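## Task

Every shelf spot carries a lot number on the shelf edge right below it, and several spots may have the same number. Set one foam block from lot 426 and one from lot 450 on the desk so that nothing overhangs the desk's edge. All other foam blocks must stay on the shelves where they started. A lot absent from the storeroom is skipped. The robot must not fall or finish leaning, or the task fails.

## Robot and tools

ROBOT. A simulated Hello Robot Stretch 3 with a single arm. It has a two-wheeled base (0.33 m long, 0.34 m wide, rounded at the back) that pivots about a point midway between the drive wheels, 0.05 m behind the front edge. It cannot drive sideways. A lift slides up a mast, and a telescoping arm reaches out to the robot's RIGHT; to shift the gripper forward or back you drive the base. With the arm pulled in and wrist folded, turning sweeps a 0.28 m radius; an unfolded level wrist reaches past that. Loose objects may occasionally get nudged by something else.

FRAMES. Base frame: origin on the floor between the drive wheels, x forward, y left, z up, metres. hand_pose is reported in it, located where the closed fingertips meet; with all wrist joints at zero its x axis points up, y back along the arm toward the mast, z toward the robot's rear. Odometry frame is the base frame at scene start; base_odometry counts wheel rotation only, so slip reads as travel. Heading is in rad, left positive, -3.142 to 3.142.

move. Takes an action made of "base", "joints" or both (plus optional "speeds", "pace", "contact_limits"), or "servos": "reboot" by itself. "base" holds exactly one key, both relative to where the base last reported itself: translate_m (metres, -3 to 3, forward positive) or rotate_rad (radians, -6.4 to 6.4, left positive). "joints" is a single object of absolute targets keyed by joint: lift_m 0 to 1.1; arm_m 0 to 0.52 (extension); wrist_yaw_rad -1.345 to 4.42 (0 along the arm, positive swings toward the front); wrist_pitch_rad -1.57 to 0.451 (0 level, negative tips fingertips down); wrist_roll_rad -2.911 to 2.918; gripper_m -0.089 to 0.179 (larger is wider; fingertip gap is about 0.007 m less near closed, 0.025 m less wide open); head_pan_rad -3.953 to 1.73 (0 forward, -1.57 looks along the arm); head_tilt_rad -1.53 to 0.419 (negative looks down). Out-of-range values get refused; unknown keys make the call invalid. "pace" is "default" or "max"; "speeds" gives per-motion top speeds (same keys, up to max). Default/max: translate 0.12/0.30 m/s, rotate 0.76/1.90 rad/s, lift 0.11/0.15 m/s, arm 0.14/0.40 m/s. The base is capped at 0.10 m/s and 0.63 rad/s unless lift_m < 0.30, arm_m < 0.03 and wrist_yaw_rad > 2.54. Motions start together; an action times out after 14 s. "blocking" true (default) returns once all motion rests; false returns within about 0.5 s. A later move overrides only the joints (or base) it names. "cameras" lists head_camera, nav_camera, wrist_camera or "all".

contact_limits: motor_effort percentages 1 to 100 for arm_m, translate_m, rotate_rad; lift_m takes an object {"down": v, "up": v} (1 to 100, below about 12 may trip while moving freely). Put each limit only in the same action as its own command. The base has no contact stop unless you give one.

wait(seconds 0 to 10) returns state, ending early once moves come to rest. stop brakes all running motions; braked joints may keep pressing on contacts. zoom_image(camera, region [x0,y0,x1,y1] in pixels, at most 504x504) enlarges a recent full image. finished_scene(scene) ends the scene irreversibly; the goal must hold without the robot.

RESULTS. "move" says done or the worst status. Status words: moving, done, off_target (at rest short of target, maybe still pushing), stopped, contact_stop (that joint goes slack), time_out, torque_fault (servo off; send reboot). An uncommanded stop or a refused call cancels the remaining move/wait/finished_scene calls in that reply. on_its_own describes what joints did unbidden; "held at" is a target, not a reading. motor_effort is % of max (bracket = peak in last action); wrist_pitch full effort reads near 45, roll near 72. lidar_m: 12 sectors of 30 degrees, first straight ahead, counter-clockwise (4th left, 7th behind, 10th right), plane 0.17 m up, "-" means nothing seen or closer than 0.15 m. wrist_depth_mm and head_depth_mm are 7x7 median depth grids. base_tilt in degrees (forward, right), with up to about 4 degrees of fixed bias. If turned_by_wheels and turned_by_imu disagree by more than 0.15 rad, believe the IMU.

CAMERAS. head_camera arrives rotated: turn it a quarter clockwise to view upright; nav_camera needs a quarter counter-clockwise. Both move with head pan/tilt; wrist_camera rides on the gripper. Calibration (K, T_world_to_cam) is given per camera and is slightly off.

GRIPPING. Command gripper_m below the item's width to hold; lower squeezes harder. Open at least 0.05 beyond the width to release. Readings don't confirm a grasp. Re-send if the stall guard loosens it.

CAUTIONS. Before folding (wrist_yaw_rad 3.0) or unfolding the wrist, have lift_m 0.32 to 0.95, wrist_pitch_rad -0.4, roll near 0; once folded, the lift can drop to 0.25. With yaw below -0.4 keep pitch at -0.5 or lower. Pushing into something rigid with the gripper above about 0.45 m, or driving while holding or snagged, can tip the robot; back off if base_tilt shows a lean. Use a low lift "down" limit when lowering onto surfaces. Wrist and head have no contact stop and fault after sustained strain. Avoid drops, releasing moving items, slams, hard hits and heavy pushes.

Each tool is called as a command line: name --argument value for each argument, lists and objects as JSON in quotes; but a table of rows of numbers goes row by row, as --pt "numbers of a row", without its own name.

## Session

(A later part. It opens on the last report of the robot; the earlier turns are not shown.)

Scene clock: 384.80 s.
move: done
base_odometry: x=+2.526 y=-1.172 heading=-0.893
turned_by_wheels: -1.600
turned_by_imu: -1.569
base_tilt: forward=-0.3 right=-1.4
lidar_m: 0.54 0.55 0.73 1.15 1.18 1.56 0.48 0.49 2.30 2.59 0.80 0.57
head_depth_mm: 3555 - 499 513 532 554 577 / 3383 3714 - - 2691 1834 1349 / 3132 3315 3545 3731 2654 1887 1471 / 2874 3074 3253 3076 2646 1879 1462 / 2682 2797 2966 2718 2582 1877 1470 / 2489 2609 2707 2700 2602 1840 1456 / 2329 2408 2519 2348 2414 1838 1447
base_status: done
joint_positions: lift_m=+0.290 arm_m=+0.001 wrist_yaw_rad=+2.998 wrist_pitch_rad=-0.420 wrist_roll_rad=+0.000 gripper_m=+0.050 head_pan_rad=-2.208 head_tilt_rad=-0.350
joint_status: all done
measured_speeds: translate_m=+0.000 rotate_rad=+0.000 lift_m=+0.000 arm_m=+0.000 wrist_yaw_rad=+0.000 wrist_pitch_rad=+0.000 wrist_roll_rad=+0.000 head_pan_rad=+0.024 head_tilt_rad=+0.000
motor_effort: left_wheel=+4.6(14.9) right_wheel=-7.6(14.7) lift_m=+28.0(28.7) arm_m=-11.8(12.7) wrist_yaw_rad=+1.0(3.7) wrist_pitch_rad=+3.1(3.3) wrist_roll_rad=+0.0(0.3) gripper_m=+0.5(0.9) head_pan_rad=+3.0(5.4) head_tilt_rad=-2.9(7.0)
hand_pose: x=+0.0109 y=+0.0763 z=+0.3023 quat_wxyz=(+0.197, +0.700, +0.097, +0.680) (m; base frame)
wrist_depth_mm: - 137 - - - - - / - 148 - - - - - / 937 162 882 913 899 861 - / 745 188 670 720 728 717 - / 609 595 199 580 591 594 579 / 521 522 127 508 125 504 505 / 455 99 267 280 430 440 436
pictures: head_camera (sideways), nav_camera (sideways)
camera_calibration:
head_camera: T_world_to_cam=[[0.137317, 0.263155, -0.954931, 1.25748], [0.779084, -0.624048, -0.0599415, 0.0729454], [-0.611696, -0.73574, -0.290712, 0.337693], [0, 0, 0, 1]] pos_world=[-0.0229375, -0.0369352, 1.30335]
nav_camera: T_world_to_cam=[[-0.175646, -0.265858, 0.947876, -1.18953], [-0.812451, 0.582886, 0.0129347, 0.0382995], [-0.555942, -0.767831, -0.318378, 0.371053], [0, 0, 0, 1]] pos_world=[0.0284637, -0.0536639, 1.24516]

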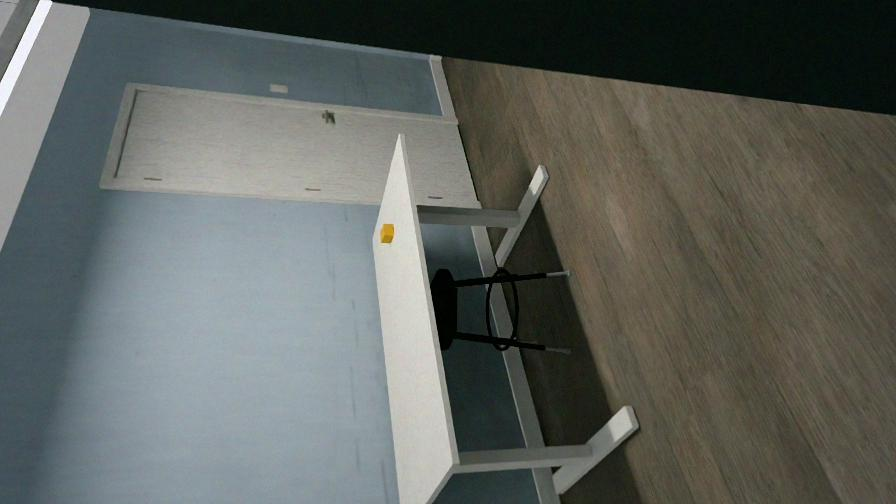

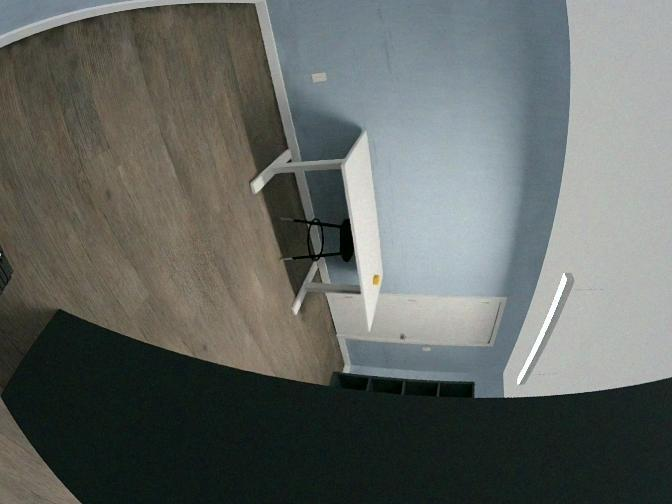

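move --base '{"rotate_rad": 1.6}' --pace "max"

move --base '{"translate_m": 0.6}' --pace "max"

move --base '{"rotate_rad": -1.6}' --joints '{"head_pan_rad": -2.2, "head_tilt_rad": -0.35}' --pace "max" --cameras '["nav_camera","head_camera"]'

Scene clock: 402.07 s.
move: done
base_odometry: x=+2.526 y=-1.172 heading=+0.707
turned_by_wheels: +1.600
turned_by_imu: +1.568
base_tilt: forward=-0.4 right=-1.2
lidar_m: 1.15 1.18 1.57 0.48 0.49 2.29 2.51 0.80 0.57 0.54 0.55 0.74
head_depth_mm: 761 825 903 992 1096 1226 1370 / 687 737 794 865 946 1045 1161 / 626 669 714 768 836 911 998 / 573 609 648 693 744 804 876 / 530 560 592 629 671 720 776 / 493 517 547 576 612 653 699 / 461 483 507 533 564 596 636
base_status: done
joint_positions: lift_m=+0.290 arm_m=+0.001 wrist_yaw_rad=+2.998 wrist_pitch_rad=-0.420 wrist_roll_rad=+0.000 gripper_m=+0.050 head_pan_rad=-2.200 head_tilt_rad=-0.350
joint_status: not commanded
measured_speeds: all 0
motor_effort: left_wheel=-5.2(14.9) right_wheel=+7.4(14.2) lift_m=+27.8(30.0) arm_m=-12.6(13.1) wrist_yaw_rad=+1.4(3.5) wrist_pitch_rad=+3.1(3.3) wrist_roll_rad=-0.1(0.3) gripper_m=+0.6(1.0) head_pan_rad=+3.0(3.9) head_tilt_rad=-2.4(3.2)
hand_pose: x=+0.0109 y=+0.0763 z=+0.3023 quat_wxyz=(+0.197, +0.700, +0.097, +0.680) (m; base frame)
wrist_depth_mm: - 137 - - - - - / - 148 - - - - - / 945 162 171 - 912 901 877 / 747 179 188 - 719 708 699 / 616 566 199 581 594 585 582 / 519 521 127 509 125 506 506 / 454 100 267 279 431 443 434
pictures: none

Scene clock: 405.40 s.
move: done
base_odometry: x=+2.982 y=-0.782 heading=+0.707
turned_by_wheels: +0.000
turned_by_imu: +0.000
base_tilt: forward=-0.2 right=-1.2
lidar_m: 0.56 0.57 0.76 1.89 0.67 0.68 2.40 0.76 0.54 0.52 0.53 0.59
head_depth_mm: 724 785 854 939 1046 1166 1314 / 654 703 758 823 903 994 1115 / 596 635 680 734 794 865 955 / 545 579 617 660 708 765 833 / 505 533 564 601 641 688 740 / 469 492 520 551 584 621 665 / 439 460 483 509 538 569 607
base_status: done
joint_positions: lift_m=+0.290 arm_m=+0.001 wrist_yaw_rad=+2.998 wrist_pitch_rad=-0.420 wrist_roll_rad=+0.000 gripper_m=+0.050 head_pan_rad=-2.200 head_tilt_rad=-0.350
joint_status: not commanded
measured_speeds: all 0
motor_effort: left_wheel=+3.0(9.7) right_wheel=+2.6(16.9) lift_m=+24.4(28.0) arm_m=-9.3(12.7) wrist_yaw_rad=+1.1(3.0) wrist_pitch_rad=+3.1(3.3) wrist_roll_rad=+0.0(0.3) gripper_m=+0.5(0.8) head_pan_rad=+2.5(3.2) head_tilt_rad=-0.8(2.8)
hand_pose: x=+0.0109 y=+0.0763 z=+0.3023 quat_wxyz=(+0.197, +0.700, +0.097, +0.680) (m; base frame)
wrist_depth_mm: - 137 - - - - - / - 147 - - - 952 - / - 162 872 916 911 858 - / 684 187 674 727 725 715 655 / 608 597 199 576 594 590 594 / 525 518 127 510 126 509 501 / 455 99 267 278 432 440 441
pictures: none

Scene clock: 407.53 s.
move: done
base_odometry: x=+2.982 y=-0.782 heading=-0.893
turned_by_wheels: -1.600
turned_by_imu: -1.569
base_tilt: forward=-0.3 right=-1.2
lidar_m: 0.52 0.53 0.59 0.56 0.57 0.76 1.85 0.67 0.68 2.48 0.77 0.54
head_depth_mm: 1316 940 1451 1025 1515 1186 1403 / 571 640 1367 1016 1423 1132 1315 / 594 619 647 680 723 779 847 / 668 700 736 773 819 867 920 / 761 805 854 907 962 1030 1104 / 2966 3154 3264 3306 2463 1861 1453 / 2822 2922 3046 3288 2557 1851 1451
base_status: done
joint_positions: lift_m=+0.290 arm_m=+0.001 wrist_yaw_rad=+2.998 wrist_pitch_rad=-0.420 wrist_roll_rad=+0.000 gripper_m=+0.050 head_pan_rad=-2.200 head_tilt_rad=-0.350
joint_status: all done
measured_speeds: all 0
motor_effort: left_wheel=+4.7(15.6) right_wheel=-7.7(14.5) lift_m=+25.4(25.7) arm_m=-12.1(12.7) wrist_yaw_rad=+1.1(2.9) wrist_pitch_rad=+3.2(3.3) wrist_roll_rad=-0.2(0.3) gripper_m=+0.6(0.7) head_pan_rad=+2.1(2.5) head_tilt_rad=-0.1(2.1)
hand_pose: x=+0.0109 y=+0.0763 z=+0.3023 quat_wxyz=(+0.197, +0.700, +0.097, +0.680) (m; base frame)
wrist_depth_mm: 499 137 538 549 - - - / 539 148 - - - - - / - 162 170 - - - - / - 179 189 701 695 682 - / 614 592 200 582 599 591 574 / 522 519 127 513 125 503 501 / 453 99 268 279 431 444 442
pictures: head_camera (sideways), nav_camera (sideways)
camera_calibration:
head_camera: T_world_to_cam=[[0.135058, 0.264313, -0.954934, 1.25751], [0.784374, -0.617385, -0.0599484, 0.0728859], [-0.605407, -0.740928, -0.290703, 0.337597], [0, 0, 0, 1]] pos_world=[-0.0226227, -0.0372414, 1.30335]
nav_camera: T_world_to_cam=[[-0.173397, -0.267331, 0.947875, -1.18956], [-0.817376, 0.57596, 0.012915, 0.0383515], [-0.549391, -0.772531, -0.31838, 0.370971], [0, 0, 0, 1]] pos_world=[0.0288908, -0.0535074, 1.24516]

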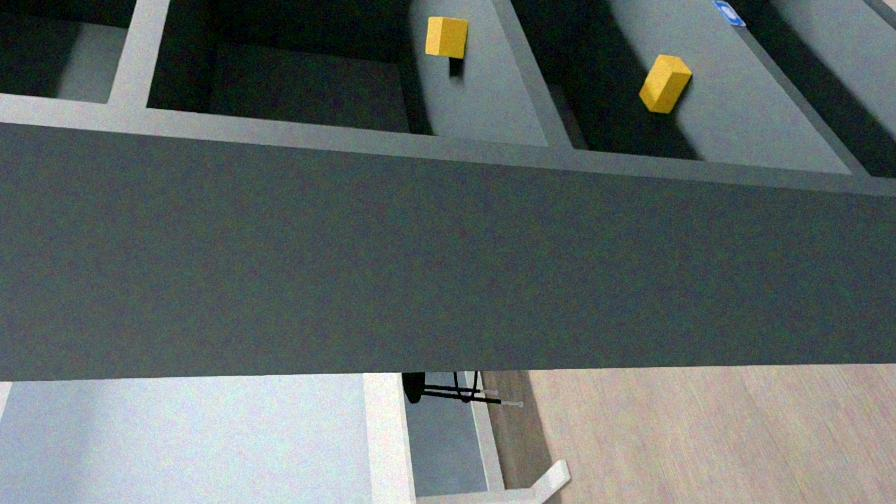

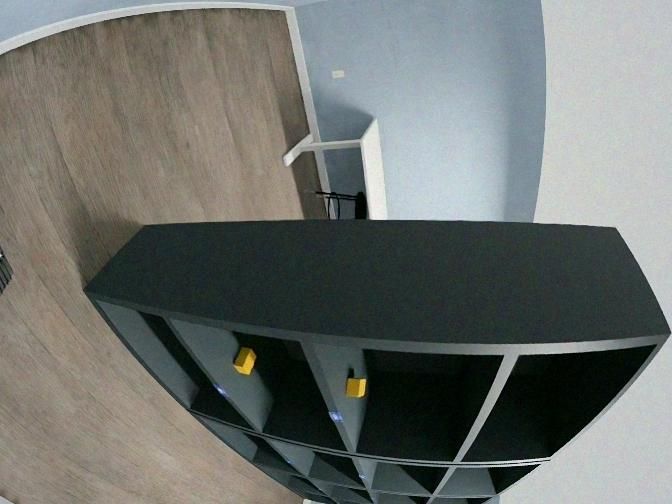

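move --base '{"translate_m": -0.95}' --joints '{"head_pan_rad": -1.57, "head_tilt_rad": -0.4}' --pace "max" --cameras '["nav_camera","head_camera"]'

Scene clock: 417.53 s.
move: done
base_odometry: x=+2.386 y=-0.042 heading=-0.893
turned_by_wheels: +0.000
turned_by_imu: -0.001
base_tilt: forward=-0.3 right=-1.3
lidar_m: 1.46 0.77 0.54 0.51 0.52 0.69 1.70 1.42 0.66 0.94 0.64 1.54
head_depth_mm: 436 852 917 936 604 997 848 / 443 845 906 942 596 1065 846 / 449 842 900 932 592 1057 838 / 457 837 892 921 586 1054 812 / 467 831 887 911 583 1042 829 / 477 824 883 899 577 1040 828 / 486 822 874 888 573 1042 825
base_status: done
joint_positions: lift_m=+0.290 arm_m=+0.001 wrist_yaw_rad=+2.998 wrist_pitch_rad=-0.420 wrist_roll_rad=+0.000 gripper_m=+0.050 head_pan_rad=-1.570 head_tilt_rad=-0.400
joint_status: all done
measured_speeds: all 0
motor_effort: left_wheel=+0.7(11.3) right_wheel=-10.7(16.0) lift_m=+28.6(29.3) arm_m=-7.8(10.4) wrist_yaw_rad=+1.5(2.7) wrist_pitch_rad=+3.1(3.3) wrist_roll_rad=+0.1(0.4) gripper_m=+0.2(0.9) head_pan_rad=-3.2(4.9) head_tilt_rad=-3.6(6.3)
hand_pose: x=+0.0109 y=+0.0763 z=+0.3023 quat_wxyz=(+0.197, +0.700, +0.097, +0.680) (m; base frame)
wrist_depth_mm: 462 137 497 513 537 540 - / 506 148 528 540 - - - / 546 162 170 - - - - / - 178 189 - 685 684 704 / 590 567 199 577 599 591 586 / 519 523 127 510 125 507 505 / 455 99 268 279 434 444 440
pictures: head_camera (sideways), nav_camera (sideways)
camera_calibration:
head_camera: T_world_to_cam=[[-0.0466381, 0.340312, -0.939155, 1.23791], [0.997515, -0.0338454, -0.0618004, 0.0739755], [-0.0528175, -0.939703, -0.337888, 0.395687], [0, 0, 0, 1]] pos_world=[0.0048414, -0.0469439, 1.30086]
nav_camera: T_world_to_cam=[[0.0173739, -0.365062, 0.930821, -1.16847], [-0.999789, -0.0165811, 0.0121583, 0.0404798], [0.0109955, -0.930835, -0.365273, 0.428558], [0, 0, 0, 1]] pos_world=[0.05606, -0.0269778, 1.24369]

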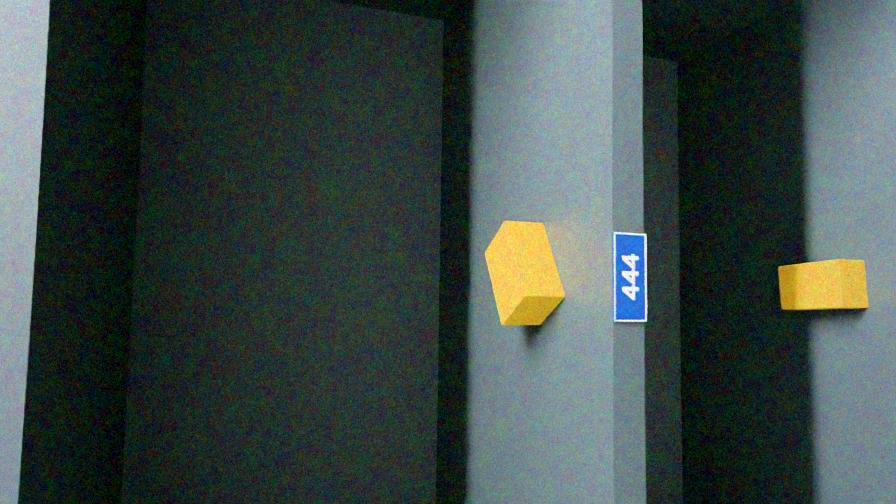

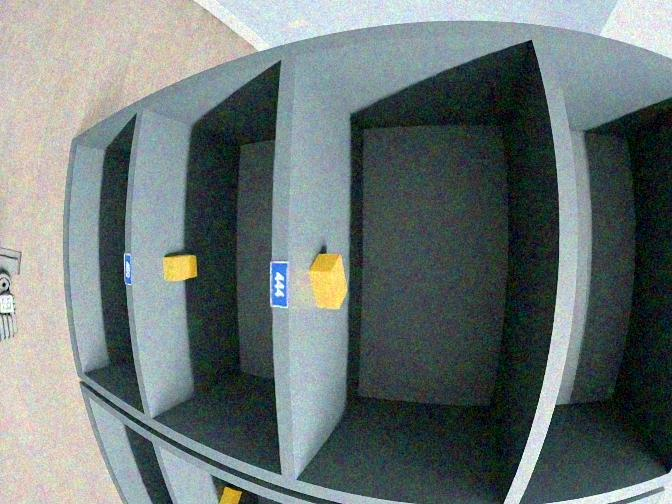

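move --joints '{"head_pan_rad": -1.57, "head_tilt_rad": -0.85}' --pace "max" --cameras '["head_camera"]'

move --base '{"translate_m": -0.95}' --joints '{"head_pan_rad": -1.57, "head_tilt_rad": -0.7}' --pace "max" --cameras '["nav_camera","head_camera"]'

Scene clock: 423.80 s.
move: done
base_odometry: x=+2.386 y=-0.042 heading=-0.893
turned_by_wheels: +0.000
turned_by_imu: +0.000
base_tilt: forward=-0.2 right=-1.3
lidar_m: 1.46 0.77 0.54 0.51 0.52 0.69 1.70 1.42 0.66 0.95 0.64 1.53
head_depth_mm: 810 688 580 1002 945 1215 1131 / 804 680 574 1047 937 1229 1120 / 802 672 567 1034 929 1217 1113 / 797 587 563 1027 901 1209 1112 / 796 627 555 1024 898 1210 1099 / 788 649 550 1014 891 1201 1097 / 775 640 542 1006 886 1190 1093
base_status: not commanded
joint_positions: lift_m=+0.290 arm_m=+0.001 wrist_yaw_rad=+2.998 wrist_pitch_rad=-0.420 wrist_roll_rad=+0.000 gripper_m=+0.050 head_pan_rad=-1.570 head_tilt_rad=-0.864
joint_status: all done
measured_speeds: all 0
motor_effort: left_wheel=+0.5(0.7) right_wheel=-10.2(10.9) lift_m=+28.0(28.5) arm_m=-4.9(6.1) wrist_yaw_rad=+1.7(2.5) wrist_pitch_rad=+3.1(3.2) wrist_roll_rad=+0.1(0.2) gripper_m=+0.3(0.6) head_pan_rad=-2.4(4.5) head_tilt_rad=-4.0(9.2)
hand_pose: x=+0.0109 y=+0.0763 z=+0.3023 quat_wxyz=(+0.197, +0.700, +0.097, +0.680) (m; base frame)
wrist_depth_mm: 465 137 497 515 535 539 - / 503 148 532 542 - - - / 536 162 171 - - - - / - 178 188 - 686 682 698 / 592 574 199 580 591 591 591 / 518 514 127 513 125 509 502 / 451 99 267 279 434 443 441
pictures: head_camera (sideways)
camera_calibration:
head_camera: T_world_to_cam=[[-0.0465258, 0.724596, -0.687602, 0.91], [0.997488, -0.00310857, -0.0707696, 0.0855881], [-0.0534168, -0.689167, -0.722631, 0.896246], [0, 0, 0, 1]] pos_world=[0.00484003, -0.0414521, 1.27943]

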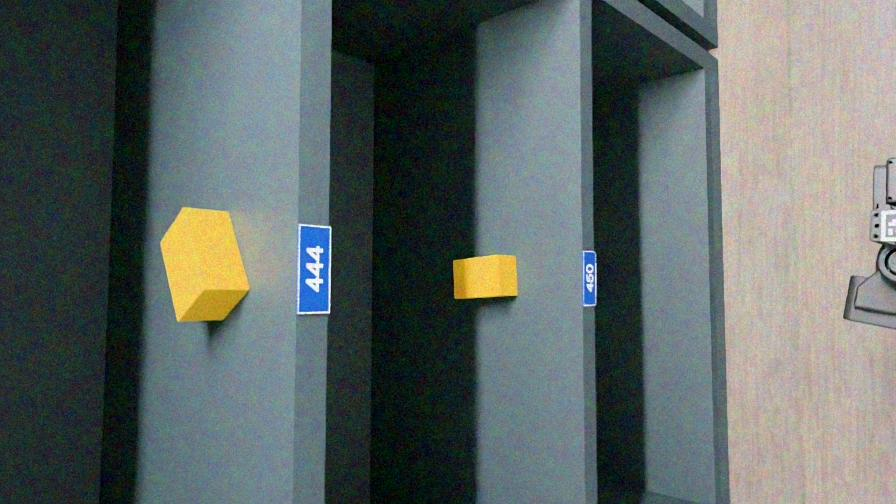

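Scene clock: 428.33 s.
move: done
base_odometry: x=+1.790 y=+0.698 heading=-0.893
turned_by_wheels: +0.000
turned_by_imu: -0.001
base_tilt: forward=-0.2 right=-1.0
lidar_m: 2.23 0.70 0.49 0.47 0.48 0.63 1.54 1.47 0.69 0.99 0.68 0.73
head_depth_mm: 828 914 709 974 975 1026 1151 / 823 905 702 1181 993 1232 1160 / 817 899 694 1165 992 1237 1159 / 814 890 655 1162 980 1226 1143 / 809 888 671 1147 972 1229 1139 / 804 882 669 1143 965 1216 1134 / 800 878 662 1135 966 1213 1123
base_status: done
joint_positions: lift_m=+0.290 arm_m=+0.001 wrist_yaw_rad=+2.998 wrist_pitch_rad=-0.420 wrist_roll_rad=+0.000 gripper_m=+0.050 head_pan_rad=-1.570 head_tilt_rad=-0.700
joint_status: all done
measured_speeds: all 0
motor_effort: left_wheel=+0.1(10.2) right_wheel=-10.1(17.5) lift_m=+27.1(28.4) arm_m=-2.0(5.8) wrist_yaw_rad=+0.7(3.0) wrist_pitch_rad=+3.1(3.3) wrist_roll_rad=-0.1(0.3) gripper_m=+0.0(0.9) head_pan_rad=-1.4(4.5) head_tilt_rad=+2.6(3.8)
hand_pose: x=+0.0109 y=+0.0763 z=+0.3023 quat_wxyz=(+0.197, +0.700, +0.097, +0.680) (m; base frame)
wrist_depth_mm: 423 137 453 475 493 510 530 / 460 148 493 516 531 537 - / 497 162 517 - - - - / 542 179 188 - - 656 681 / 575 565 199 575 589 596 590 / 519 522 127 509 125 497 501 / 454 99 265 278 435 439 443
pictures: head_camera (sideways), nav_camera (sideways)
camera_calibration:
head_camera: T_world_to_cam=[[-0.0465173, 0.602492, -0.796768, 1.05222], [0.997488, -0.0146382, -0.0693047, 0.0836908], [-0.0534188, -0.79799, -0.600298, 0.737089], [0, 0, 0, 1]] pos_world=[0.00484005, -0.0445368, 1.28665]
nav_camera: T_world_to_cam=[[0.0173062, -0.623684, 0.781485, -0.973698], [-0.999796, -0.0189214, 0.00704001, 0.0470683], [0.0103961, -0.781447, -0.623884, 0.765027], [0, 0, 0, 1]] pos_world=[0.0559564, -0.00856103, 1.23789]

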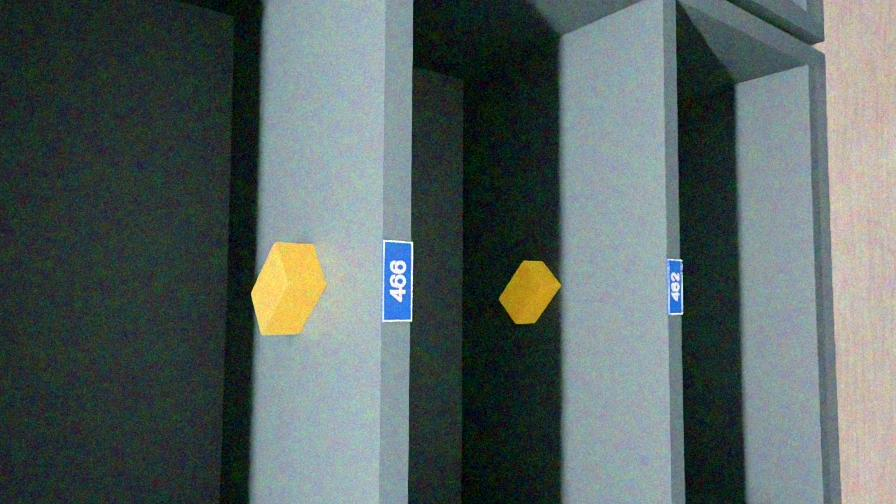

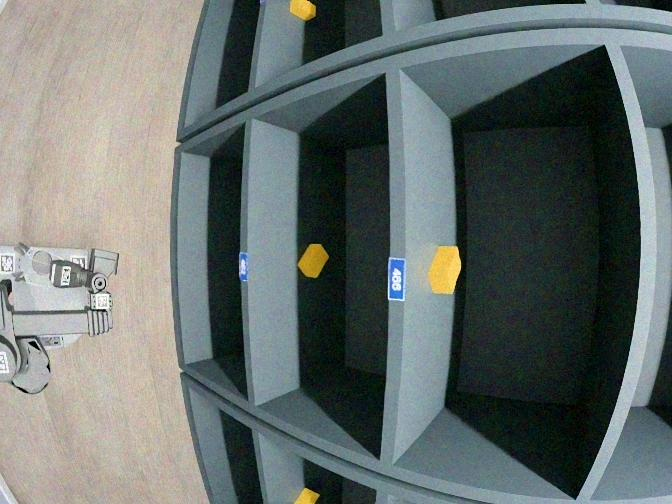

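move --base '{"translate_m":0.97}' --pace "max" --joints '{"head_pan_rad":-1.57,"head_tilt_rad":-0.86,"lift_m":0.29}' --cameras '["head_camera"]'

zoom_image --camera "head_camera" --region '[400, 200, 640, 340]'

Scene clock: 467.20 s.
move: done
base_odometry: x=+2.399 y=-0.058 heading=-0.893
turned_by_wheels: +0.000
turned_by_imu: +0.001
base_tilt: forward=-0.2 right=-1.2
lidar_m: 1.44 0.77 0.54 0.51 0.53 0.69 1.69 0.74 0.67 0.94 0.62 1.51
head_depth_mm: 804 695 583 1027 927 1215 1122 / 805 689 577 1052 917 1229 1123 / 796 654 572 1043 913 1224 1113 / 796 589 566 1034 907 1216 1111 / 792 661 559 1025 902 1214 1107 / 786 653 552 1019 894 1201 1097 / 785 646 546 1013 887 1173 1092
base_status: done
joint_positions: lift_m=+0.290 arm_m=+0.001 wrist_yaw_rad=+2.998 wrist_pitch_rad=-0.420 wrist_roll_rad=+0.000 gripper_m=+0.050 head_pan_rad=-1.570 head_tilt_rad=-0.860
joint_status: all done
measured_speeds: all 0
motor_effort: left_wheel=+1.2(13.2) right_wheel=+5.4(13.3) lift_m=+25.8(26.9) arm_m=+2.2(2.7) wrist_yaw_rad=+1.5(2.9) wrist_pitch_rad=+3.2(3.2) wrist_roll_rad=-0.2(0.3) gripper_m=+0.4(0.9) head_pan_rad=+0.8(1.3) head_tilt_rad=-6.4(8.1)
hand_pose: x=+0.0109 y=+0.0764 z=+0.3023 quat_wxyz=(+0.197, +0.700, +0.097, +0.680) (m; base frame)
wrist_depth_mm: 461 137 497 518 530 542 - / 508 147 528 - - - - / 543 162 170 - - - - / - 179 188 - 689 685 702 / 591 568 198 579 596 593 587 / 519 524 127 507 125 503 505 / 454 99 267 278 433 439 440
pictures: head_camera (sideways)
camera_calibration:
head_camera: T_world_to_cam=[[-0.0465423, 0.721863, -0.690469, 0.913707], [0.997487, -0.00337756, -0.0707685, 0.0855821], [-0.0534173, -0.692028, -0.719892, 0.892614], [0, 0, 0, 1]] pos_world=[0.00483998, -0.0415686, 1.27953]

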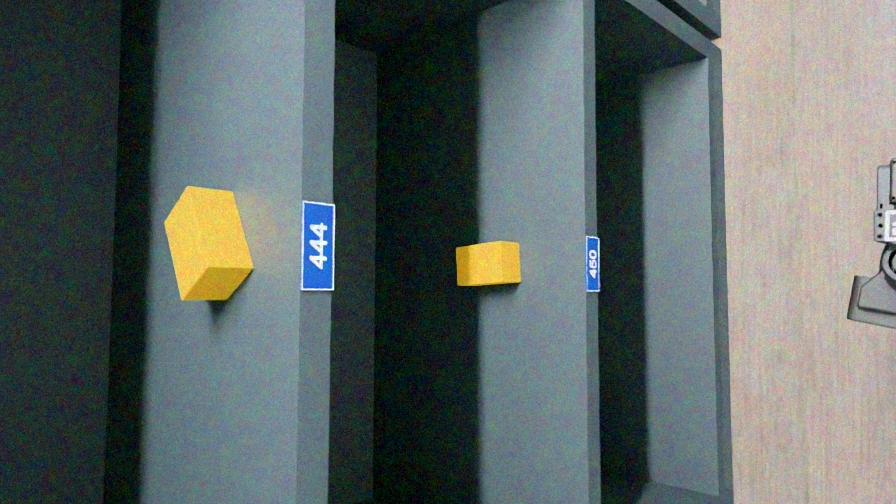

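Scaled by 2.100 from the camera's 896x504 image, which has a finer 1280x720 frame.

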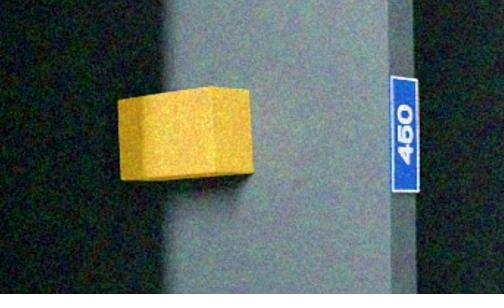

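move --joints '{"lift_m":0.7}' --pace "max"

move --joints '{"wrist_yaw_rad":0.1,"wrist_pitch_rad":-0.55,"gripper_m":0.15}' --cameras '[]'

move --joints '{"arm_m":0.26}' --cameras '["wrist_camera"]'

Scene clock: 495.37 s.
move: done
base_odometry: x=+2.399 y=-0.058 heading=-0.893
turned_by_wheels: +0.000
turned_by_imu: +0.000
base_tilt: forward=-0.2 right=-1.1
lidar_m: 1.44 0.77 0.54 0.51 0.53 0.70 1.70 0.74 0.67 0.95 0.62 1.51
head_depth_mm: 807 697 584 1029 924 1206 318 / 803 688 579 1051 918 1230 318 / 801 652 571 1048 911 1222 330 / 795 587 566 1032 907 1210 369 / 795 660 559 1027 900 1185 381 / 788 653 553 1016 893 1202 1101 / 788 644 549 1014 887 1177 1098
base_status: not commanded
joint_positions: lift_m=+0.700 arm_m=+0.001 wrist_yaw_rad=+2.998 wrist_pitch_rad=-0.419 wrist_roll_rad=+0.000 gripper_m=+0.050 head_pan_rad=-1.570 head_tilt_rad=-0.860
joint_status: all done
measured_speeds: all 0
motor_effort: left_wheel=+1.7(2.0) right_wheel=+5.7(7.0) lift_m=+26.6(32.2) arm_m=+6.3(6.3) wrist_yaw_rad=+0.6(3.3) wrist_pitch_rad=+3.1(3.2) wrist_roll_rad=+0.0(0.3) gripper_m=+0.3(1.0) head_pan_rad=+2.3(2.7) head_tilt_rad=-5.9(7.2)
hand_pose: x=+0.0109 y=+0.0764 z=+0.7124 quat_wxyz=(+0.197, +0.700, +0.097, +0.680) (m; base frame)
wrist_depth_mm: 463 137 494 521 535 544 - / 507 147 524 - - - - / 543 162 171 - - - - / - 178 188 - - - - / - - 197 - 147 - - / - - 127 - 124 950 967 / - 99 279 848 854 861 857
pictures: none

Scene clock: 497.83 s.
move: done
base_odometry: x=+2.399 y=-0.058 heading=-0.893
turned_by_wheels: +0.000
turned_by_imu: +0.000
base_tilt: forward=-0.4 right=-1.1
lidar_m: 1.44 0.77 0.54 0.51 0.53 0.69 1.70 0.74 0.67 0.94 0.63 1.51
head_depth_mm: 806 695 584 1030 926 1196 319 / 804 687 578 1047 916 1224 318 / 799 651 573 1043 913 1201 330 / 798 586 566 1038 910 449 368 / 792 659 559 1027 900 1182 1103 / 792 653 554 1016 893 1200 1101 / 788 645 547 1010 888 1177 1096
base_status: not commanded
joint_positions: lift_m=+0.700 arm_m=+0.001 wrist_yaw_rad=+0.103 wrist_pitch_rad=-0.560 wrist_roll_rad=+0.000 gripper_m=+0.150 head_pan_rad=-1.570 head_tilt_rad=-0.860
joint_status: all done
measured_speeds: all 0
motor_effort: left_wheel=+1.0(1.7) right_wheel=+6.3(7.1) lift_m=+23.9(26.3) arm_m=+7.5(8.0) wrist_yaw_rad=-3.5(5.8) wrist_pitch_rad=+1.4(4.7) wrist_roll_rad=+0.1(0.3) gripper_m=+0.4(81.9) head_pan_rad=+2.4(3.3) head_tilt_rad=-5.8(6.8)
hand_pose: x=-0.0005 y=-0.3488 z=+0.6822 quat_wxyz=(+0.689, +0.230, -0.668, -0.160) (m; base frame)
wrist_depth_mm: - - - - - - 630 / - 602 - - - - - / 503 - - - - - - / - - - - - - - / - 146 - - - 140 - / 919 125 - - - 124 - / 776 713 - - - - 110
pictures: none
No camera images: "cameras" was empty.

Scene clock: 500.97 s.
move: done
base_odometry: x=+2.399 y=-0.058 heading=-0.893
turned_by_wheels: +0.000
turned_by_imu: +0.000
base_tilt: forward=-0.4 right=-1.2
lidar_m: 1.44 0.77 0.54 0.51 0.53 0.69 1.70 0.74 0.67 0.94 0.63 1.52
head_depth_mm: 806 696 583 1033 924 1165 325 / 805 689 578 1025 437 360 327 / 799 651 571 524 867 1232 1122 / 795 588 565 626 866 1214 1108 / 793 660 560 1023 901 1210 1103 / 791 652 553 1018 894 1203 1102 / 783 645 545 1010 889 1181 1090
base_status: not commanded
joint_positions: lift_m=+0.700 arm_m=+0.260 wrist_yaw_rad=+0.103 wrist_pitch_rad=-0.561 wrist_roll_rad=+0.000 gripper_m=+0.150 head_pan_rad=-1.570 head_tilt_rad=-0.860
joint_status: all done
measured_speeds: all 0
motor_effort: left_wheel=+0.8(1.6) right_wheel=+5.8(6.7) lift_m=+26.5(27.4) arm_m=+11.9(15.2) wrist_yaw_rad=-3.3(4.8) wrist_pitch_rad=+1.5(1.7) wrist_roll_rad=+0.0(0.4) gripper_m=+0.5(1.1) head_pan_rad=+3.3(3.9) head_tilt_rad=-5.8(6.6)
hand_pose: x=-0.0006 y=-0.6081 z=+0.6821 quat_wxyz=(+0.689, +0.230, -0.668, -0.161) (m; base frame)
wrist_depth_mm: - - - - - 397 393 / - - - - - - - / 499 - - - - - - / - - - - - - - / - 146 - - - 141 - / 321 125 316 313 313 137 300 / 112 273 283 281 279 272 114
pictures: wrist_camera
camera_calibration:
wrist_camera: T_world_to_cam=[[-0.990368, -0.135102, -0.0303003, -0.0554123], [-0.071595, 0.687009, -0.723113, 0.943515], [0.11851, -0.713979, -0.690065, 0.202698], [0, 0, 0, 1]] pos_world=[-0.0113494, -0.510968, 0.820464]

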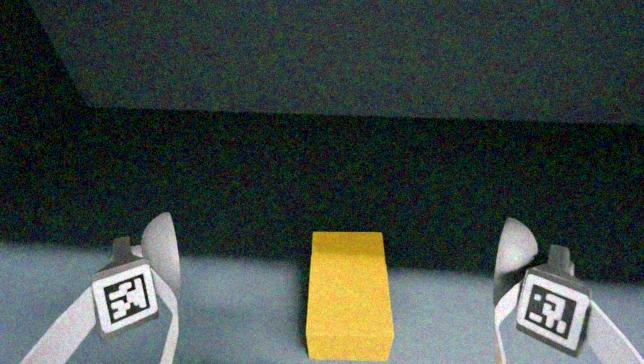

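move --joints '{"arm_m":0.298}'

move --joints '{"lift_m":0.588}' --contact_limits '{"lift_m":{"down":15}}' --cameras '["wrist_camera"]'

Scene clock: 511.13 s.
move: done
base_odometry: x=+2.399 y=-0.058 heading=-0.893
turned_by_wheels: +0.000
turned_by_imu: +0.000
base_tilt: forward=-0.3 right=-1.2
lidar_m: 1.44 0.77 0.54 0.51 0.53 0.69 1.70 0.74 0.67 0.95 0.62 1.51
head_depth_mm: 808 696 583 1030 926 1183 325 / 804 687 577 1021 421 372 327 / 801 653 572 539 913 1219 1113 / 797 589 566 583 902 1216 1110 / 792 659 559 998 902 1209 1104 / 787 653 553 1018 893 1201 1099 / 783 645 547 1010 884 1180 1096
base_status: not commanded
joint_positions: lift_m=+0.700 arm_m=+0.298 wrist_yaw_rad=+0.103 wrist_pitch_rad=-0.561 wrist_roll_rad=+0.000 gripper_m=+0.150 head_pan_rad=-1.570 head_tilt_rad=-0.860
joint_status: all done
measured_speeds: all 0
motor_effort: left_wheel=+0.7(1.6) right_wheel=+5.8(6.8) lift_m=+27.5(29.9) arm_m=+12.9(14.1) wrist_yaw_rad=-2.0(4.6) wrist_pitch_rad=+1.5(1.6) wrist_roll_rad=-0.2(0.3) gripper_m=+0.7(1.1) head_pan_rad=+3.5(4.0) head_tilt_rad=-4.7(6.2)
hand_pose: x=-0.0006 y=-0.6461 z=+0.6821 quat_wxyz=(+0.689, +0.230, -0.668, -0.161) (m; base frame)
wrist_depth_mm: - 400 392 388 381 374 365 / - - - - - 399 392 / - - - - - - - / - - - - - - - / - 146 - - - 140 - / 320 125 315 322 312 137 301 / 112 272 283 - 279 272 114
pictures: none

Scene clock: 513.00 s.
move: done
base_odometry: x=+2.399 y=-0.058 heading=-0.893
turned_by_wheels: +0.000
turned_by_imu: +0.000
base_tilt: forward=-0.2 right=-1.3
lidar_m: 1.44 0.77 0.54 0.51 0.53 0.69 1.70 0.74 0.67 0.94 0.62 1.51
head_depth_mm: 805 697 585 1028 928 1213 1129 / 804 689 578 1049 916 1201 422 / 800 649 572 1040 613 1195 1093 / 797 589 566 1035 861 1219 1113 / 792 659 560 1028 898 1207 1102 / 789 654 553 1016 895 1199 1100 / 784 645 548 1010 887 1177 1096
base_status: not commanded
joint_positions: lift_m=+0.588 arm_m=+0.298 wrist_yaw_rad=+0.103 wrist_pitch_rad=-0.561 wrist_roll_rad=+0.000 gripper_m=+0.150 head_pan_rad=-1.570 head_tilt_rad=-0.860
joint_status: all done
measured_speeds: all 0
motor_effort: left_wheel=+1.5(1.8) right_wheel=+5.7(6.7) lift_m=+23.5(26.3) arm_m=+11.4(13.4) wrist_yaw_rad=-3.0(4.4) wrist_pitch_rad=+1.7(1.7) wrist_roll_rad=-0.3(0.3) gripper_m=+0.7(1.1) head_pan_rad=+3.5(3.9) head_tilt_rad=-5.5(6.1)
contact_limits: lift_m down 15 (down: maximum 72; up: maximum 65)
hand_pose: x=-0.0006 y=-0.6461 z=+0.5700 quat_wxyz=(+0.689, +0.231, -0.668, -0.161) (m; base frame)
wrist_depth_mm: - 397 391 387 381 374 365 / - - - - - - - / 305 303 300 298 293 289 286 / 256 254 253 266 247 246 243 / 221 215 218 159 203 208 212 / 194 126 191 141 180 137 182 / 112 166 171 150 162 165 114
pictures: wrist_camera
camera_calibration:
wrist_camera: T_world_to_cam=[[-0.990367, -0.135102, -0.0303495, -0.0639054], [-0.0716019, 0.687264, -0.722871, 0.888601], [0.11852, -0.713734, -0.690317, 0.0985924], [0, 0, 0, 1]] pos_world=[-0.0113494, -0.548968, 0.708464]

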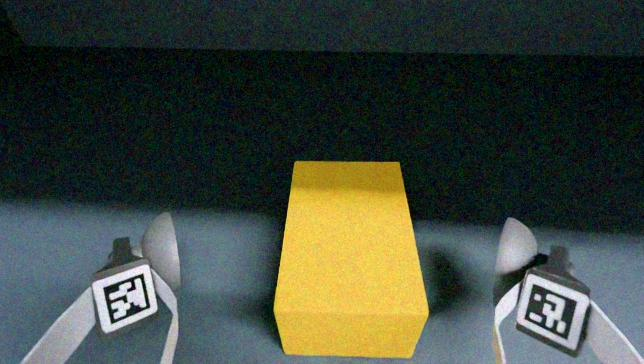

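move --joints '{"gripper_m":0.03}'

move --joints '{"lift_m":0.68}' --speeds '{"lift_m":0.06}' --cameras '["wrist_camera"]'

move --joints '{"arm_m":0.0}' --cameras '["head_camera"]'

Scene clock: 520.20 s.
move: done
base_odometry: x=+2.399 y=-0.058 heading=-0.893
turned_by_wheels: +0.000
turned_by_imu: +0.000
base_tilt: forward=-0.4 right=-1.1
lidar_m: 1.44 0.77 0.54 0.51 0.53 0.70 1.70 0.74 0.67 0.94 0.62 1.51
head_depth_mm: 807 696 584 1028 922 1207 1124 / 805 689 577 1050 916 1204 423 / 799 653 572 1035 612 1205 1097 / 795 589 566 1039 865 1213 1110 / 795 661 560 1027 899 1212 1107 / 789 653 554 1019 893 1204 1096 / 783 644 547 1009 884 1186 1094
base_status: not commanded
joint_positions: lift_m=+0.588 arm_m=+0.298 wrist_yaw_rad=+0.103 wrist_pitch_rad=-0.561 wrist_roll_rad=+0.000 gripper_m=+0.031 head_pan_rad=-1.570 head_tilt_rad=-0.860
joint_status: all done
measured_speeds: all 0
motor_effort: left_wheel=+1.0(1.7) right_wheel=+5.5(6.8) lift_m=+23.3(24.2) arm_m=+7.6(9.3) wrist_yaw_rad=-3.0(3.5) wrist_pitch_rad=+1.5(1.7) wrist_roll_rad=-0.1(0.3) gripper_m=-10.7(84.0) head_pan_rad=+3.0(4.0) head_tilt_rad=-5.4(5.8)
contact_limits: lift_m down 15 (down: maximum 72; up: maximum 65)
hand_pose: x=-0.0006 y=-0.6460 z=+0.5700 quat_wxyz=(+0.689, +0.231, -0.668, -0.161) (m; base frame)
wrist_depth_mm: - 399 393 387 380 376 365 / - - - - - - - / 306 304 298 295 293 291 288 / 258 255 253 - 247 246 244 / 221 220 213 160 159 212 211 / 194 194 128 141 128 188 186 / 176 169 167 152 161 164 168
pictures: none

Scene clock: 522.33 s.
move: done
base_odometry: x=+2.399 y=-0.058 heading=-0.893
turned_by_wheels: +0.000
turned_by_imu: +0.000
base_tilt: forward=-0.3 right=-1.3
lidar_m: 1.44 0.77 0.54 0.51 0.53 0.69 1.70 0.74 0.67 0.94 0.62 1.51
head_depth_mm: 805 696 583 1028 927 1185 1068 / 804 689 579 1022 463 378 342 / 802 651 571 558 878 1219 1117 / 796 587 566 664 883 1211 1108 / 792 661 559 1027 901 1203 1108 / 791 655 552 1018 894 1201 1099 / 784 644 548 1009 889 1177 1096
base_status: not commanded
joint_positions: lift_m=+0.680 arm_m=+0.298 wrist_yaw_rad=+0.103 wrist_pitch_rad=-0.562 wrist_roll_rad=+0.000 gripper_m=+0.031 head_pan_rad=-1.570 head_tilt_rad=-0.860
joint_status: all done
measured_speeds: all 0
motor_effort: left_wheel=+1.2(1.7) right_wheel=+5.6(6.6) lift_m=+27.0(32.7) arm_m=+5.5(7.8) wrist_yaw_rad=-3.2(4.3) wrist_pitch_rad=+1.8(1.9) wrist_roll_rad=+0.0(0.3) gripper_m=-10.7(11.0) head_pan_rad=+3.2(3.8) head_tilt_rad=-5.0(5.7)
hand_pose: x=-0.0007 y=-0.6459 z=+0.6617 quat_wxyz=(+0.689, +0.231, -0.668, -0.161) (m; base frame)
wrist_depth_mm: - 398 392 388 379 374 363 / - - - - - 400 396 / - - - - - - - / - - - - - - - / 326 325 155 160 155 316 317 / 296 295 128 141 127 288 286 / 265 105 250 151 161 252 256
pictures: wrist_camera
camera_calibration:
wrist_camera: T_world_to_cam=[[-0.990403, -0.134843, -0.0303268, -0.0609821], [-0.0716006, 0.688258, -0.721924, 0.954682], [0.118219, -0.712824, -0.691308, 0.163323], [0, 0, 0, 1]] pos_world=[-0.0113489, -0.54887, 0.800265]

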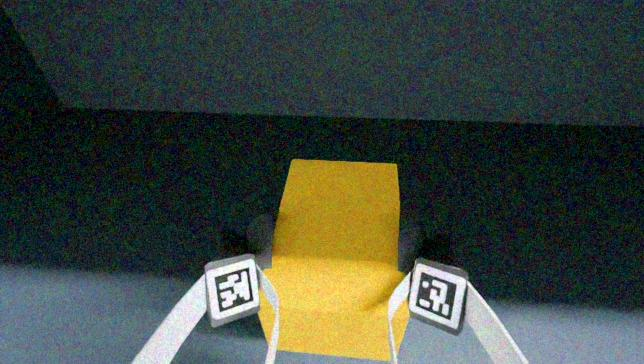

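Scene clock: 525.73 s.
move: done
base_odometry: x=+2.399 y=-0.058 heading=-0.893
turned_by_wheels: +0.000
turned_by_imu: +0.000
base_tilt: forward=-0.4 right=-1.3
lidar_m: 1.44 0.77 0.54 0.51 0.53 0.69 1.70 0.73 0.67 0.94 0.62 1.52
head_depth_mm: 806 696 584 1031 925 1213 345 / 803 688 576 1050 917 1231 339 / 798 653 571 1042 912 1223 344 / 798 589 566 1028 882 466 381 / 792 660 560 1025 898 1191 1104 / 792 655 554 1016 890 1204 1104 / 784 646 548 1010 887 1178 1100
base_status: not commanded
joint_positions: lift_m=+0.680 arm_m=+0.001 wrist_yaw_rad=+0.103 wrist_pitch_rad=-0.562 wrist_roll_rad=+0.000 gripper_m=+0.031 head_pan_rad=-1.570 head_tilt_rad=-0.860
joint_status: all done
measured_speeds: all 0
motor_effort: left_wheel=+1.5(1.7) right_wheel=+6.3(7.0) lift_m=+27.1(27.1) arm_m=-12.1(14.4) wrist_yaw_rad=-2.4(4.0) wrist_pitch_rad=+1.8(2.0) wrist_roll_rad=+0.0(0.3) gripper_m=-11.1(11.2) head_pan_rad=+3.0(3.8) head_tilt_rad=-4.4(5.5)
hand_pose: x=-0.0007 y=-0.3484 z=+0.6617 quat_wxyz=(+0.689, +0.231, -0.668, -0.161) (m; base frame)
wrist_depth_mm: - - - - - - 620 / - - - - - - - / 466 - - - - - - / - - - - - - - / - - 155 160 154 - - / 889 - 128 141 127 752 - / 808 96 128 148 132 - -
pictures: head_camera (sideways)
camera_calibration:
head_camera: T_world_to_cam=[[-0.0469038, 0.721851, -0.690457, 0.913693], [0.997486, -0.00290494, -0.0707978, 0.0856395], [-0.0531112, -0.692042, -0.719901, 0.892624], [0, 0, 0, 1]] pos_world=[0.00483975, -0.0415683, 1.27953]

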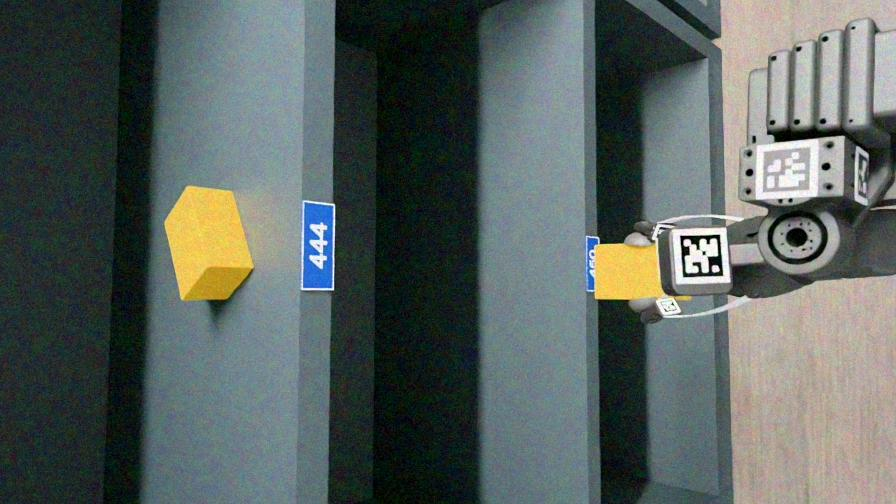

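move --joints '{"wrist_yaw_rad":1.57}' --speeds '{"wrist_yaw_rad":1.0}'

move --base '{"translate_m":0.93}' --pace "max"

move --base '{"rotate_rad":1.61}'

move --base '{"translate_m":-1.2}' --pace "max" --cameras '["nav_camera"]'

Scene clock: 541.53 s.
move: done
base_odometry: x=+2.399 y=-0.058 heading=-0.893
turned_by_wheels: +0.000
turned_by_imu: +0.000
base_tilt: forward=-0.4 right=-1.3
lidar_m: 1.44 0.77 0.54 0.51 0.53 0.70 1.70 0.74 0.67 0.95 0.62 1.51
head_depth_mm: 807 696 584 1031 926 1206 345 / 802 689 576 1048 920 1230 339 / 800 651 572 1045 914 1193 345 / 792 589 566 1034 906 1190 381 / 794 662 560 1026 901 1213 424 / 788 653 553 1021 893 1202 402 / 782 644 548 1013 887 1179 526
base_status: not commanded
joint_positions: lift_m=+0.680 arm_m=+0.001 wrist_yaw_rad=+1.567 wrist_pitch_rad=-0.562 wrist_roll_rad=+0.000 gripper_m=+0.031 head_pan_rad=-1.570 head_tilt_rad=-0.860
joint_status: all done
measured_speeds: all 0
motor_effort: left_wheel=+1.0(1.6) right_wheel=+6.3(7.1) lift_m=+29.2(30.3) arm_m=-8.8(10.6) wrist_yaw_rad=+2.1(4.9) wrist_pitch_rad=+1.8(1.9) wrist_roll_rad=+0.0(0.3) gripper_m=-10.4(10.9) head_pan_rad=+2.6(3.4) head_tilt_rad=-4.4(5.3)
hand_pose: x=+0.1826 y=-0.1465 z=+0.6617 quat_wxyz=(+0.620, +0.618, -0.342, +0.340) (m; base frame)
wrist_depth_mm: - - - - - - - / - - - - - - - / - - - - - - - / - - - - - - 418 / 885 - 159 160 160 970 - / 830 904 128 141 128 871 - / 792 756 757 150 159 711 -
pictures: none

Scene clock: 551.80 s.
move: done
base_odometry: x=+2.982 y=-0.782 heading=-0.893
turned_by_wheels: +0.000
turned_by_imu: +0.000
base_tilt: forward=-0.3 right=-1.2
lidar_m: 0.52 0.53 0.59 0.56 0.57 0.76 1.85 0.67 0.68 2.48 0.77 0.54
head_depth_mm: 2520 2988 2243 1228 1223 1220 345 / 2772 2817 2238 1795 1479 1277 339 / 2733 2923 2200 1774 1486 1276 345 / 2710 2913 2189 1755 1469 1231 380 / 2745 2866 2181 1729 1463 1261 425 / 2636 2619 2158 1736 1461 1253 401 / 1797 1782 1794 1641 1448 1244 526
base_status: done
joint_positions: lift_m=+0.680 arm_m=+0.001 wrist_yaw_rad=+1.567 wrist_pitch_rad=-0.562 wrist_roll_rad=+0.000 gripper_m=+0.031 head_pan_rad=-1.570 head_tilt_rad=-0.860
joint_status: not commanded
measured_speeds: all 0
motor_effort: left_wheel=+3.2(9.3) right_wheel=+4.4(11.7) lift_m=+24.1(29.8) arm_m=-3.1(9.4) wrist_yaw_rad=+1.7(3.5) wrist_pitch_rad=+1.8(2.0) wrist_roll_rad=-0.1(0.5) gripper_m=-10.5(11.2) head_pan_rad=+2.6(3.4) head_tilt_rad=-3.4(4.9)
hand_pose: x=+0.1826 y=-0.1465 z=+0.6617 quat_wxyz=(+0.620, +0.618, -0.342, +0.340) (m; base frame)
wrist_depth_mm: - - - - - - - / - - - - - - - / - - - - - - - / - - - - - - - / - - 153 160 154 - - / - - 128 141 128 819 825 / 801 759 757 150 159 762 764
pictures: none

Scene clock: 555.47 s.
move: done
base_odometry: x=+2.982 y=-0.782 heading=+0.717
turned_by_wheels: +1.610
turned_by_imu: +1.583
base_tilt: forward=-0.4 right=-1.2
lidar_m: 0.56 0.58 0.77 2.00 0.67 0.69 2.25 0.76 0.54 0.52 0.53 0.58
head_depth_mm: 423 486 570 696 890 1197 345 / 422 485 571 695 886 1155 339 / 422 485 571 692 881 1047 344 / 422 483 568 690 882 1044 381 / 419 482 566 688 878 1174 426 / 419 482 566 686 873 1163 401 / 419 480 565 682 871 1156 527
base_status: done
joint_positions: lift_m=+0.680 arm_m=+0.001 wrist_yaw_rad=+1.567 wrist_pitch_rad=-0.562 wrist_roll_rad=+0.000 gripper_m=+0.031 head_pan_rad=-1.570 head_tilt_rad=-0.860
joint_status: not commanded
measured_speeds: all 0
motor_effort: left_wheel=-8.6(12.7) right_wheel=+9.9(12.2) lift_m=+25.5(25.6) arm_m=-9.4(9.5) wrist_yaw_rad=+2.3(3.5) wrist_pitch_rad=+1.8(2.0) wrist_roll_rad=+0.1(0.3) gripper_m=-10.5(11.2) head_pan_rad=+2.3(2.9) head_tilt_rad=-3.9(4.3)
hand_pose: x=+0.1826 y=-0.1464 z=+0.6617 quat_wxyz=(+0.620, +0.618, -0.342, +0.340) (m; base frame)
wrist_depth_mm: 471 470 461 461 462 458 460 / 523 522 518 512 512 506 502 / - - - - - - - / - - - - - - - / - - 153 160 154 - - / 859 877 128 141 128 - - / 784 758 749 150 159 747 -
pictures: none

Scene clock: 568.43 s.
move: done
base_odometry: x=+2.077 y=-1.570 heading=+0.717
turned_by_wheels: +0.000
turned_by_imu: +0.000
base_tilt: forward=-0.2 right=-1.4
lidar_m: 1.75 0.69 0.55 1.01 2.04 1.76 2.00 0.80 0.57 0.55 0.56 0.76
head_depth_mm: 449 517 607 738 943 1224 346 / 449 514 607 737 939 1221 339 / 448 513 604 736 937 1112 344 / 446 512 604 735 933 1109 381 / 446 513 601 727 927 1196 426 / 446 511 599 729 929 1192 401 / 444 511 599 727 923 1182 526
base_status: done
joint_positions: lift_m=+0.680 arm_m=+0.001 wrist_yaw_rad=+1.567 wrist_pitch_rad=-0.562 wrist_roll_rad=+0.000 gripper_m=+0.031 head_pan_rad=-1.570 head_tilt_rad=-0.860
joint_status: not commanded
measured_speeds: all 0
motor_effort: left_wheel=-2.4(12.9) right_wheel=-6.7(11.6) lift_m=+26.8(27.4) arm_m=-3.0(12.8) wrist_yaw_rad=+2.2(4.1) wrist_pitch_rad=+1.9(2.0) wrist_roll_rad=+0.1(0.4) gripper_m=-10.8(11.2) head_pan_rad=+1.5(2.8) head_tilt_rad=-2.6(4.2)
hand_pose: x=+0.1826 y=-0.1464 z=+0.6617 quat_wxyz=(+0.620, +0.618, -0.342, +0.340) (m; base frame)
wrist_depth_mm: - - - - - - - / - - - - - - - / - - - - - - - / - - - - - - - / - - 159 159 159 - - / - 896 128 141 127 840 - / - 766 738 149 160 741 -
pictures: nav_camera (sideways)
camera_calibration:
nav_camera: T_world_to_cam=[[0.0176617, -0.740325, 0.672018, -0.830991], [-0.999787, -0.0202652, 0.00395099, 0.0510958], [0.0106936, -0.671944, -0.740525, 0.91677], [0, 0, 0, 1]] pos_world=[0.0559581, 0.00185083, 1.23713]

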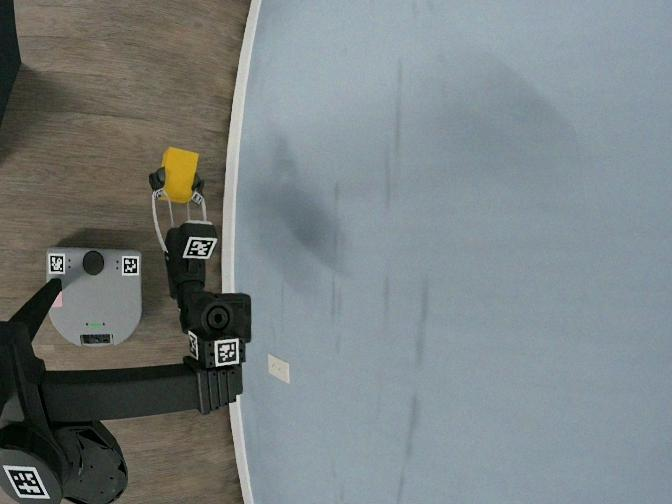

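move --base '{"translate_m":-0.87}' --joints '{"lift_m":0.88}' --pace "max"

move --base '{"rotate_rad":-1.59}'

move --base '{"translate_m":-1.3}' --joints '{"head_tilt_rad":-0.7}' --pace "max" --cameras '["head_camera","nav_camera"]'

Scene clock: 587.43 s.
move: done
base_odometry: x=+1.422 y=-2.142 heading=+0.717
turned_by_wheels: +0.000
turned_by_imu: -0.001
base_tilt: forward=-0.3 right=-1.1
lidar_m: 2.01 1.23 1.59 3.69 1.05 1.19 1.14 0.83 0.60 0.57 0.59 0.79
head_depth_mm: 468 538 635 771 - - 1111 / 467 537 632 768 - - 1121 / 466 536 628 767 872 - 1110 / 466 533 628 762 901 - 1076 / 465 533 626 762 972 1148 1072 / 463 533 625 759 966 - 297 / 463 531 624 757 959 - 1056
base_status: done
joint_positions: lift_m=+0.880 arm_m=+0.001 wrist_yaw_rad=+1.567 wrist_pitch_rad=-0.563 wrist_roll_rad=+0.000 gripper_m=+0.031 head_pan_rad=-1.570 head_tilt_rad=-0.860
joint_status: all done
measured_speeds: all 0
motor_effort: left_wheel=-8.5(12.4) right_wheel=-1.9(13.0) lift_m=+24.3(32.0) arm_m=+6.2(6.8) wrist_yaw_rad=+1.2(3.9) wrist_pitch_rad=+2.0(2.1) wrist_roll_rad=-0.1(0.5) gripper_m=-10.6(11.2) head_pan_rad=+1.4(2.4) head_tilt_rad=-1.2(2.7)
hand_pose: x=+0.1824 y=-0.1464 z=+0.8615 quat_wxyz=(+0.620, +0.618, -0.342, +0.340) (m; base frame)
wrist_depth_mm: - - - - - - - / - - - - - - - / - - - - - - - / - - - - - - - / - - 159 160 159 727 - / - - 128 141 127 - - / - 105 935 151 159 926 -
pictures: none

Scene clock: 591.07 s.
move: done
base_odometry: x=+1.422 y=-2.142 heading=-0.873
turned_by_wheels: -1.590
turned_by_imu: -1.565
base_tilt: forward=-0.4 right=-1.3
lidar_m: 0.57 0.59 0.78 1.99 1.41 1.58 3.69 1.06 1.10 1.13 0.83 0.59
head_depth_mm: 971 1112 1309 1587 - - 1112 / 966 1114 1310 1589 - - 1118 / 961 1105 1291 1588 1551 - 1110 / 963 1102 1302 1573 1469 - 1075 / 960 1101 1298 1568 1464 1281 1074 / 953 1097 1289 1566 1448 - 297 / 957 1098 1284 1557 1439 - 1074
base_status: done
joint_positions: lift_m=+0.880 arm_m=+0.001 wrist_yaw_rad=+1.567 wrist_pitch_rad=-0.563 wrist_roll_rad=+0.000 gripper_m=+0.031 head_pan_rad=-1.570 head_tilt_rad=-0.860
joint_status: not commanded
measured_speeds: all 0
motor_effort: left_wheel=+8.5(11.9) right_wheel=-10.2(13.7) lift_m=+24.3(25.2) arm_m=+0.4(7.9) wrist_yaw_rad=+0.9(3.6) wrist_pitch_rad=+1.9(2.1) wrist_roll_rad=+0.0(0.3) gripper_m=-10.6(11.1) head_pan_rad=+1.4(2.2) head_tilt_rad=-1.6(2.2)
hand_pose: x=+0.1824 y=-0.1464 z=+0.8615 quat_wxyz=(+0.620, +0.618, -0.342, +0.340) (m; base frame)
wrist_depth_mm: - - - - - - - / - - - - - - - / - - - - - - - / - - - - - - - / 764 - 153 159 154 - - / - - 128 141 128 122 - / - 105 923 151 159 943 950
pictures: none

Scene clock: 605.03 s.
move: done
base_odometry: x=+0.586 y=-1.146 heading=-0.873
turned_by_wheels: +0.000
turned_by_imu: -0.001
base_tilt: forward=-0.3 right=-1.1
lidar_m: 1.86 1.91 1.16 1.11 1.14 1.52 2.42 1.02 0.56 0.70 0.85 1.62
head_depth_mm: 977 1093 1207 967 757 - - / 977 1088 1198 960 753 - - / 971 1083 1185 950 745 663 - / 964 1083 1182 942 740 641 - / 962 1075 1178 931 736 641 1219 / 957 1076 1172 925 733 652 1233 / 958 1075 1171 918 727 649 -
base_status: done
joint_positions: lift_m=+0.880 arm_m=+0.001 wrist_yaw_rad=+1.567 wrist_pitch_rad=-0.563 wrist_roll_rad=+0.000 gripper_m=+0.031 head_pan_rad=-1.570 head_tilt_rad=-0.700
joint_status: all done
measured_speeds: all 0
motor_effort: left_wheel=-2.7(8.8) right_wheel=-8.8(15.0) lift_m=+26.1(26.6) arm_m=-9.2(12.8) wrist_yaw_rad=+1.9(3.6) wrist_pitch_rad=+2.0(2.1) wrist_roll_rad=+0.1(0.5) gripper_m=-10.5(11.1) head_pan_rad=+1.4(1.9) head_tilt_rad=-5.6(6.6)
hand_pose: x=+0.1824 y=-0.1464 z=+0.8615 quat_wxyz=(+0.620, +0.618, -0.342, +0.340) (m; base frame)
wrist_depth_mm: - - - - - - - / - - - - - - - / - - - - - - - / - - - - - - - / - - 159 160 159 - - / - - 128 141 127 - - / - 105 940 151 153 940 883
pictures: head_camera (sideways), nav_camera (sideways)
camera_calibration:
head_camera: T_world_to_cam=[[-0.0468095, 0.602653, -0.796629, 1.05205], [0.997496, -0.0141229, -0.0692964, 0.0837027], [-0.0530124, -0.797878, -0.600483, 0.737332], [0, 0, 0, 1]] pos_world=[0.00484032, -0.0445356, 1.28665]
nav_camera: T_world_to_cam=[[0.0175557, -0.623786, 0.781398, -0.973605], [-0.999788, -0.0193894, 0.00698386, 0.0471356], [0.0107944, -0.781354, -0.623994, 0.765141], [0, 0, 0, 1]] pos_world=[0.0559587, -0.0085615, 1.23789]

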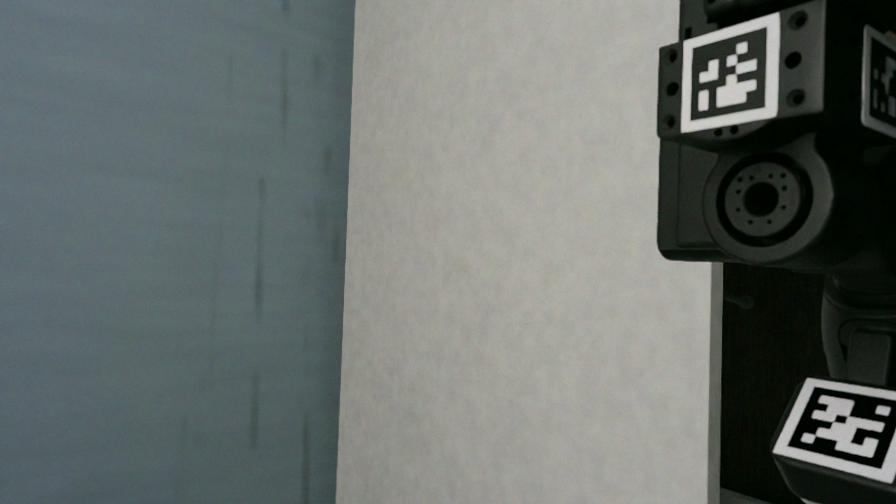

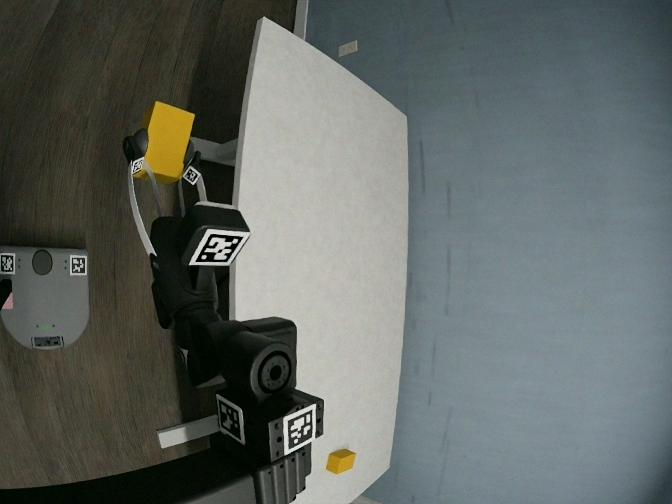

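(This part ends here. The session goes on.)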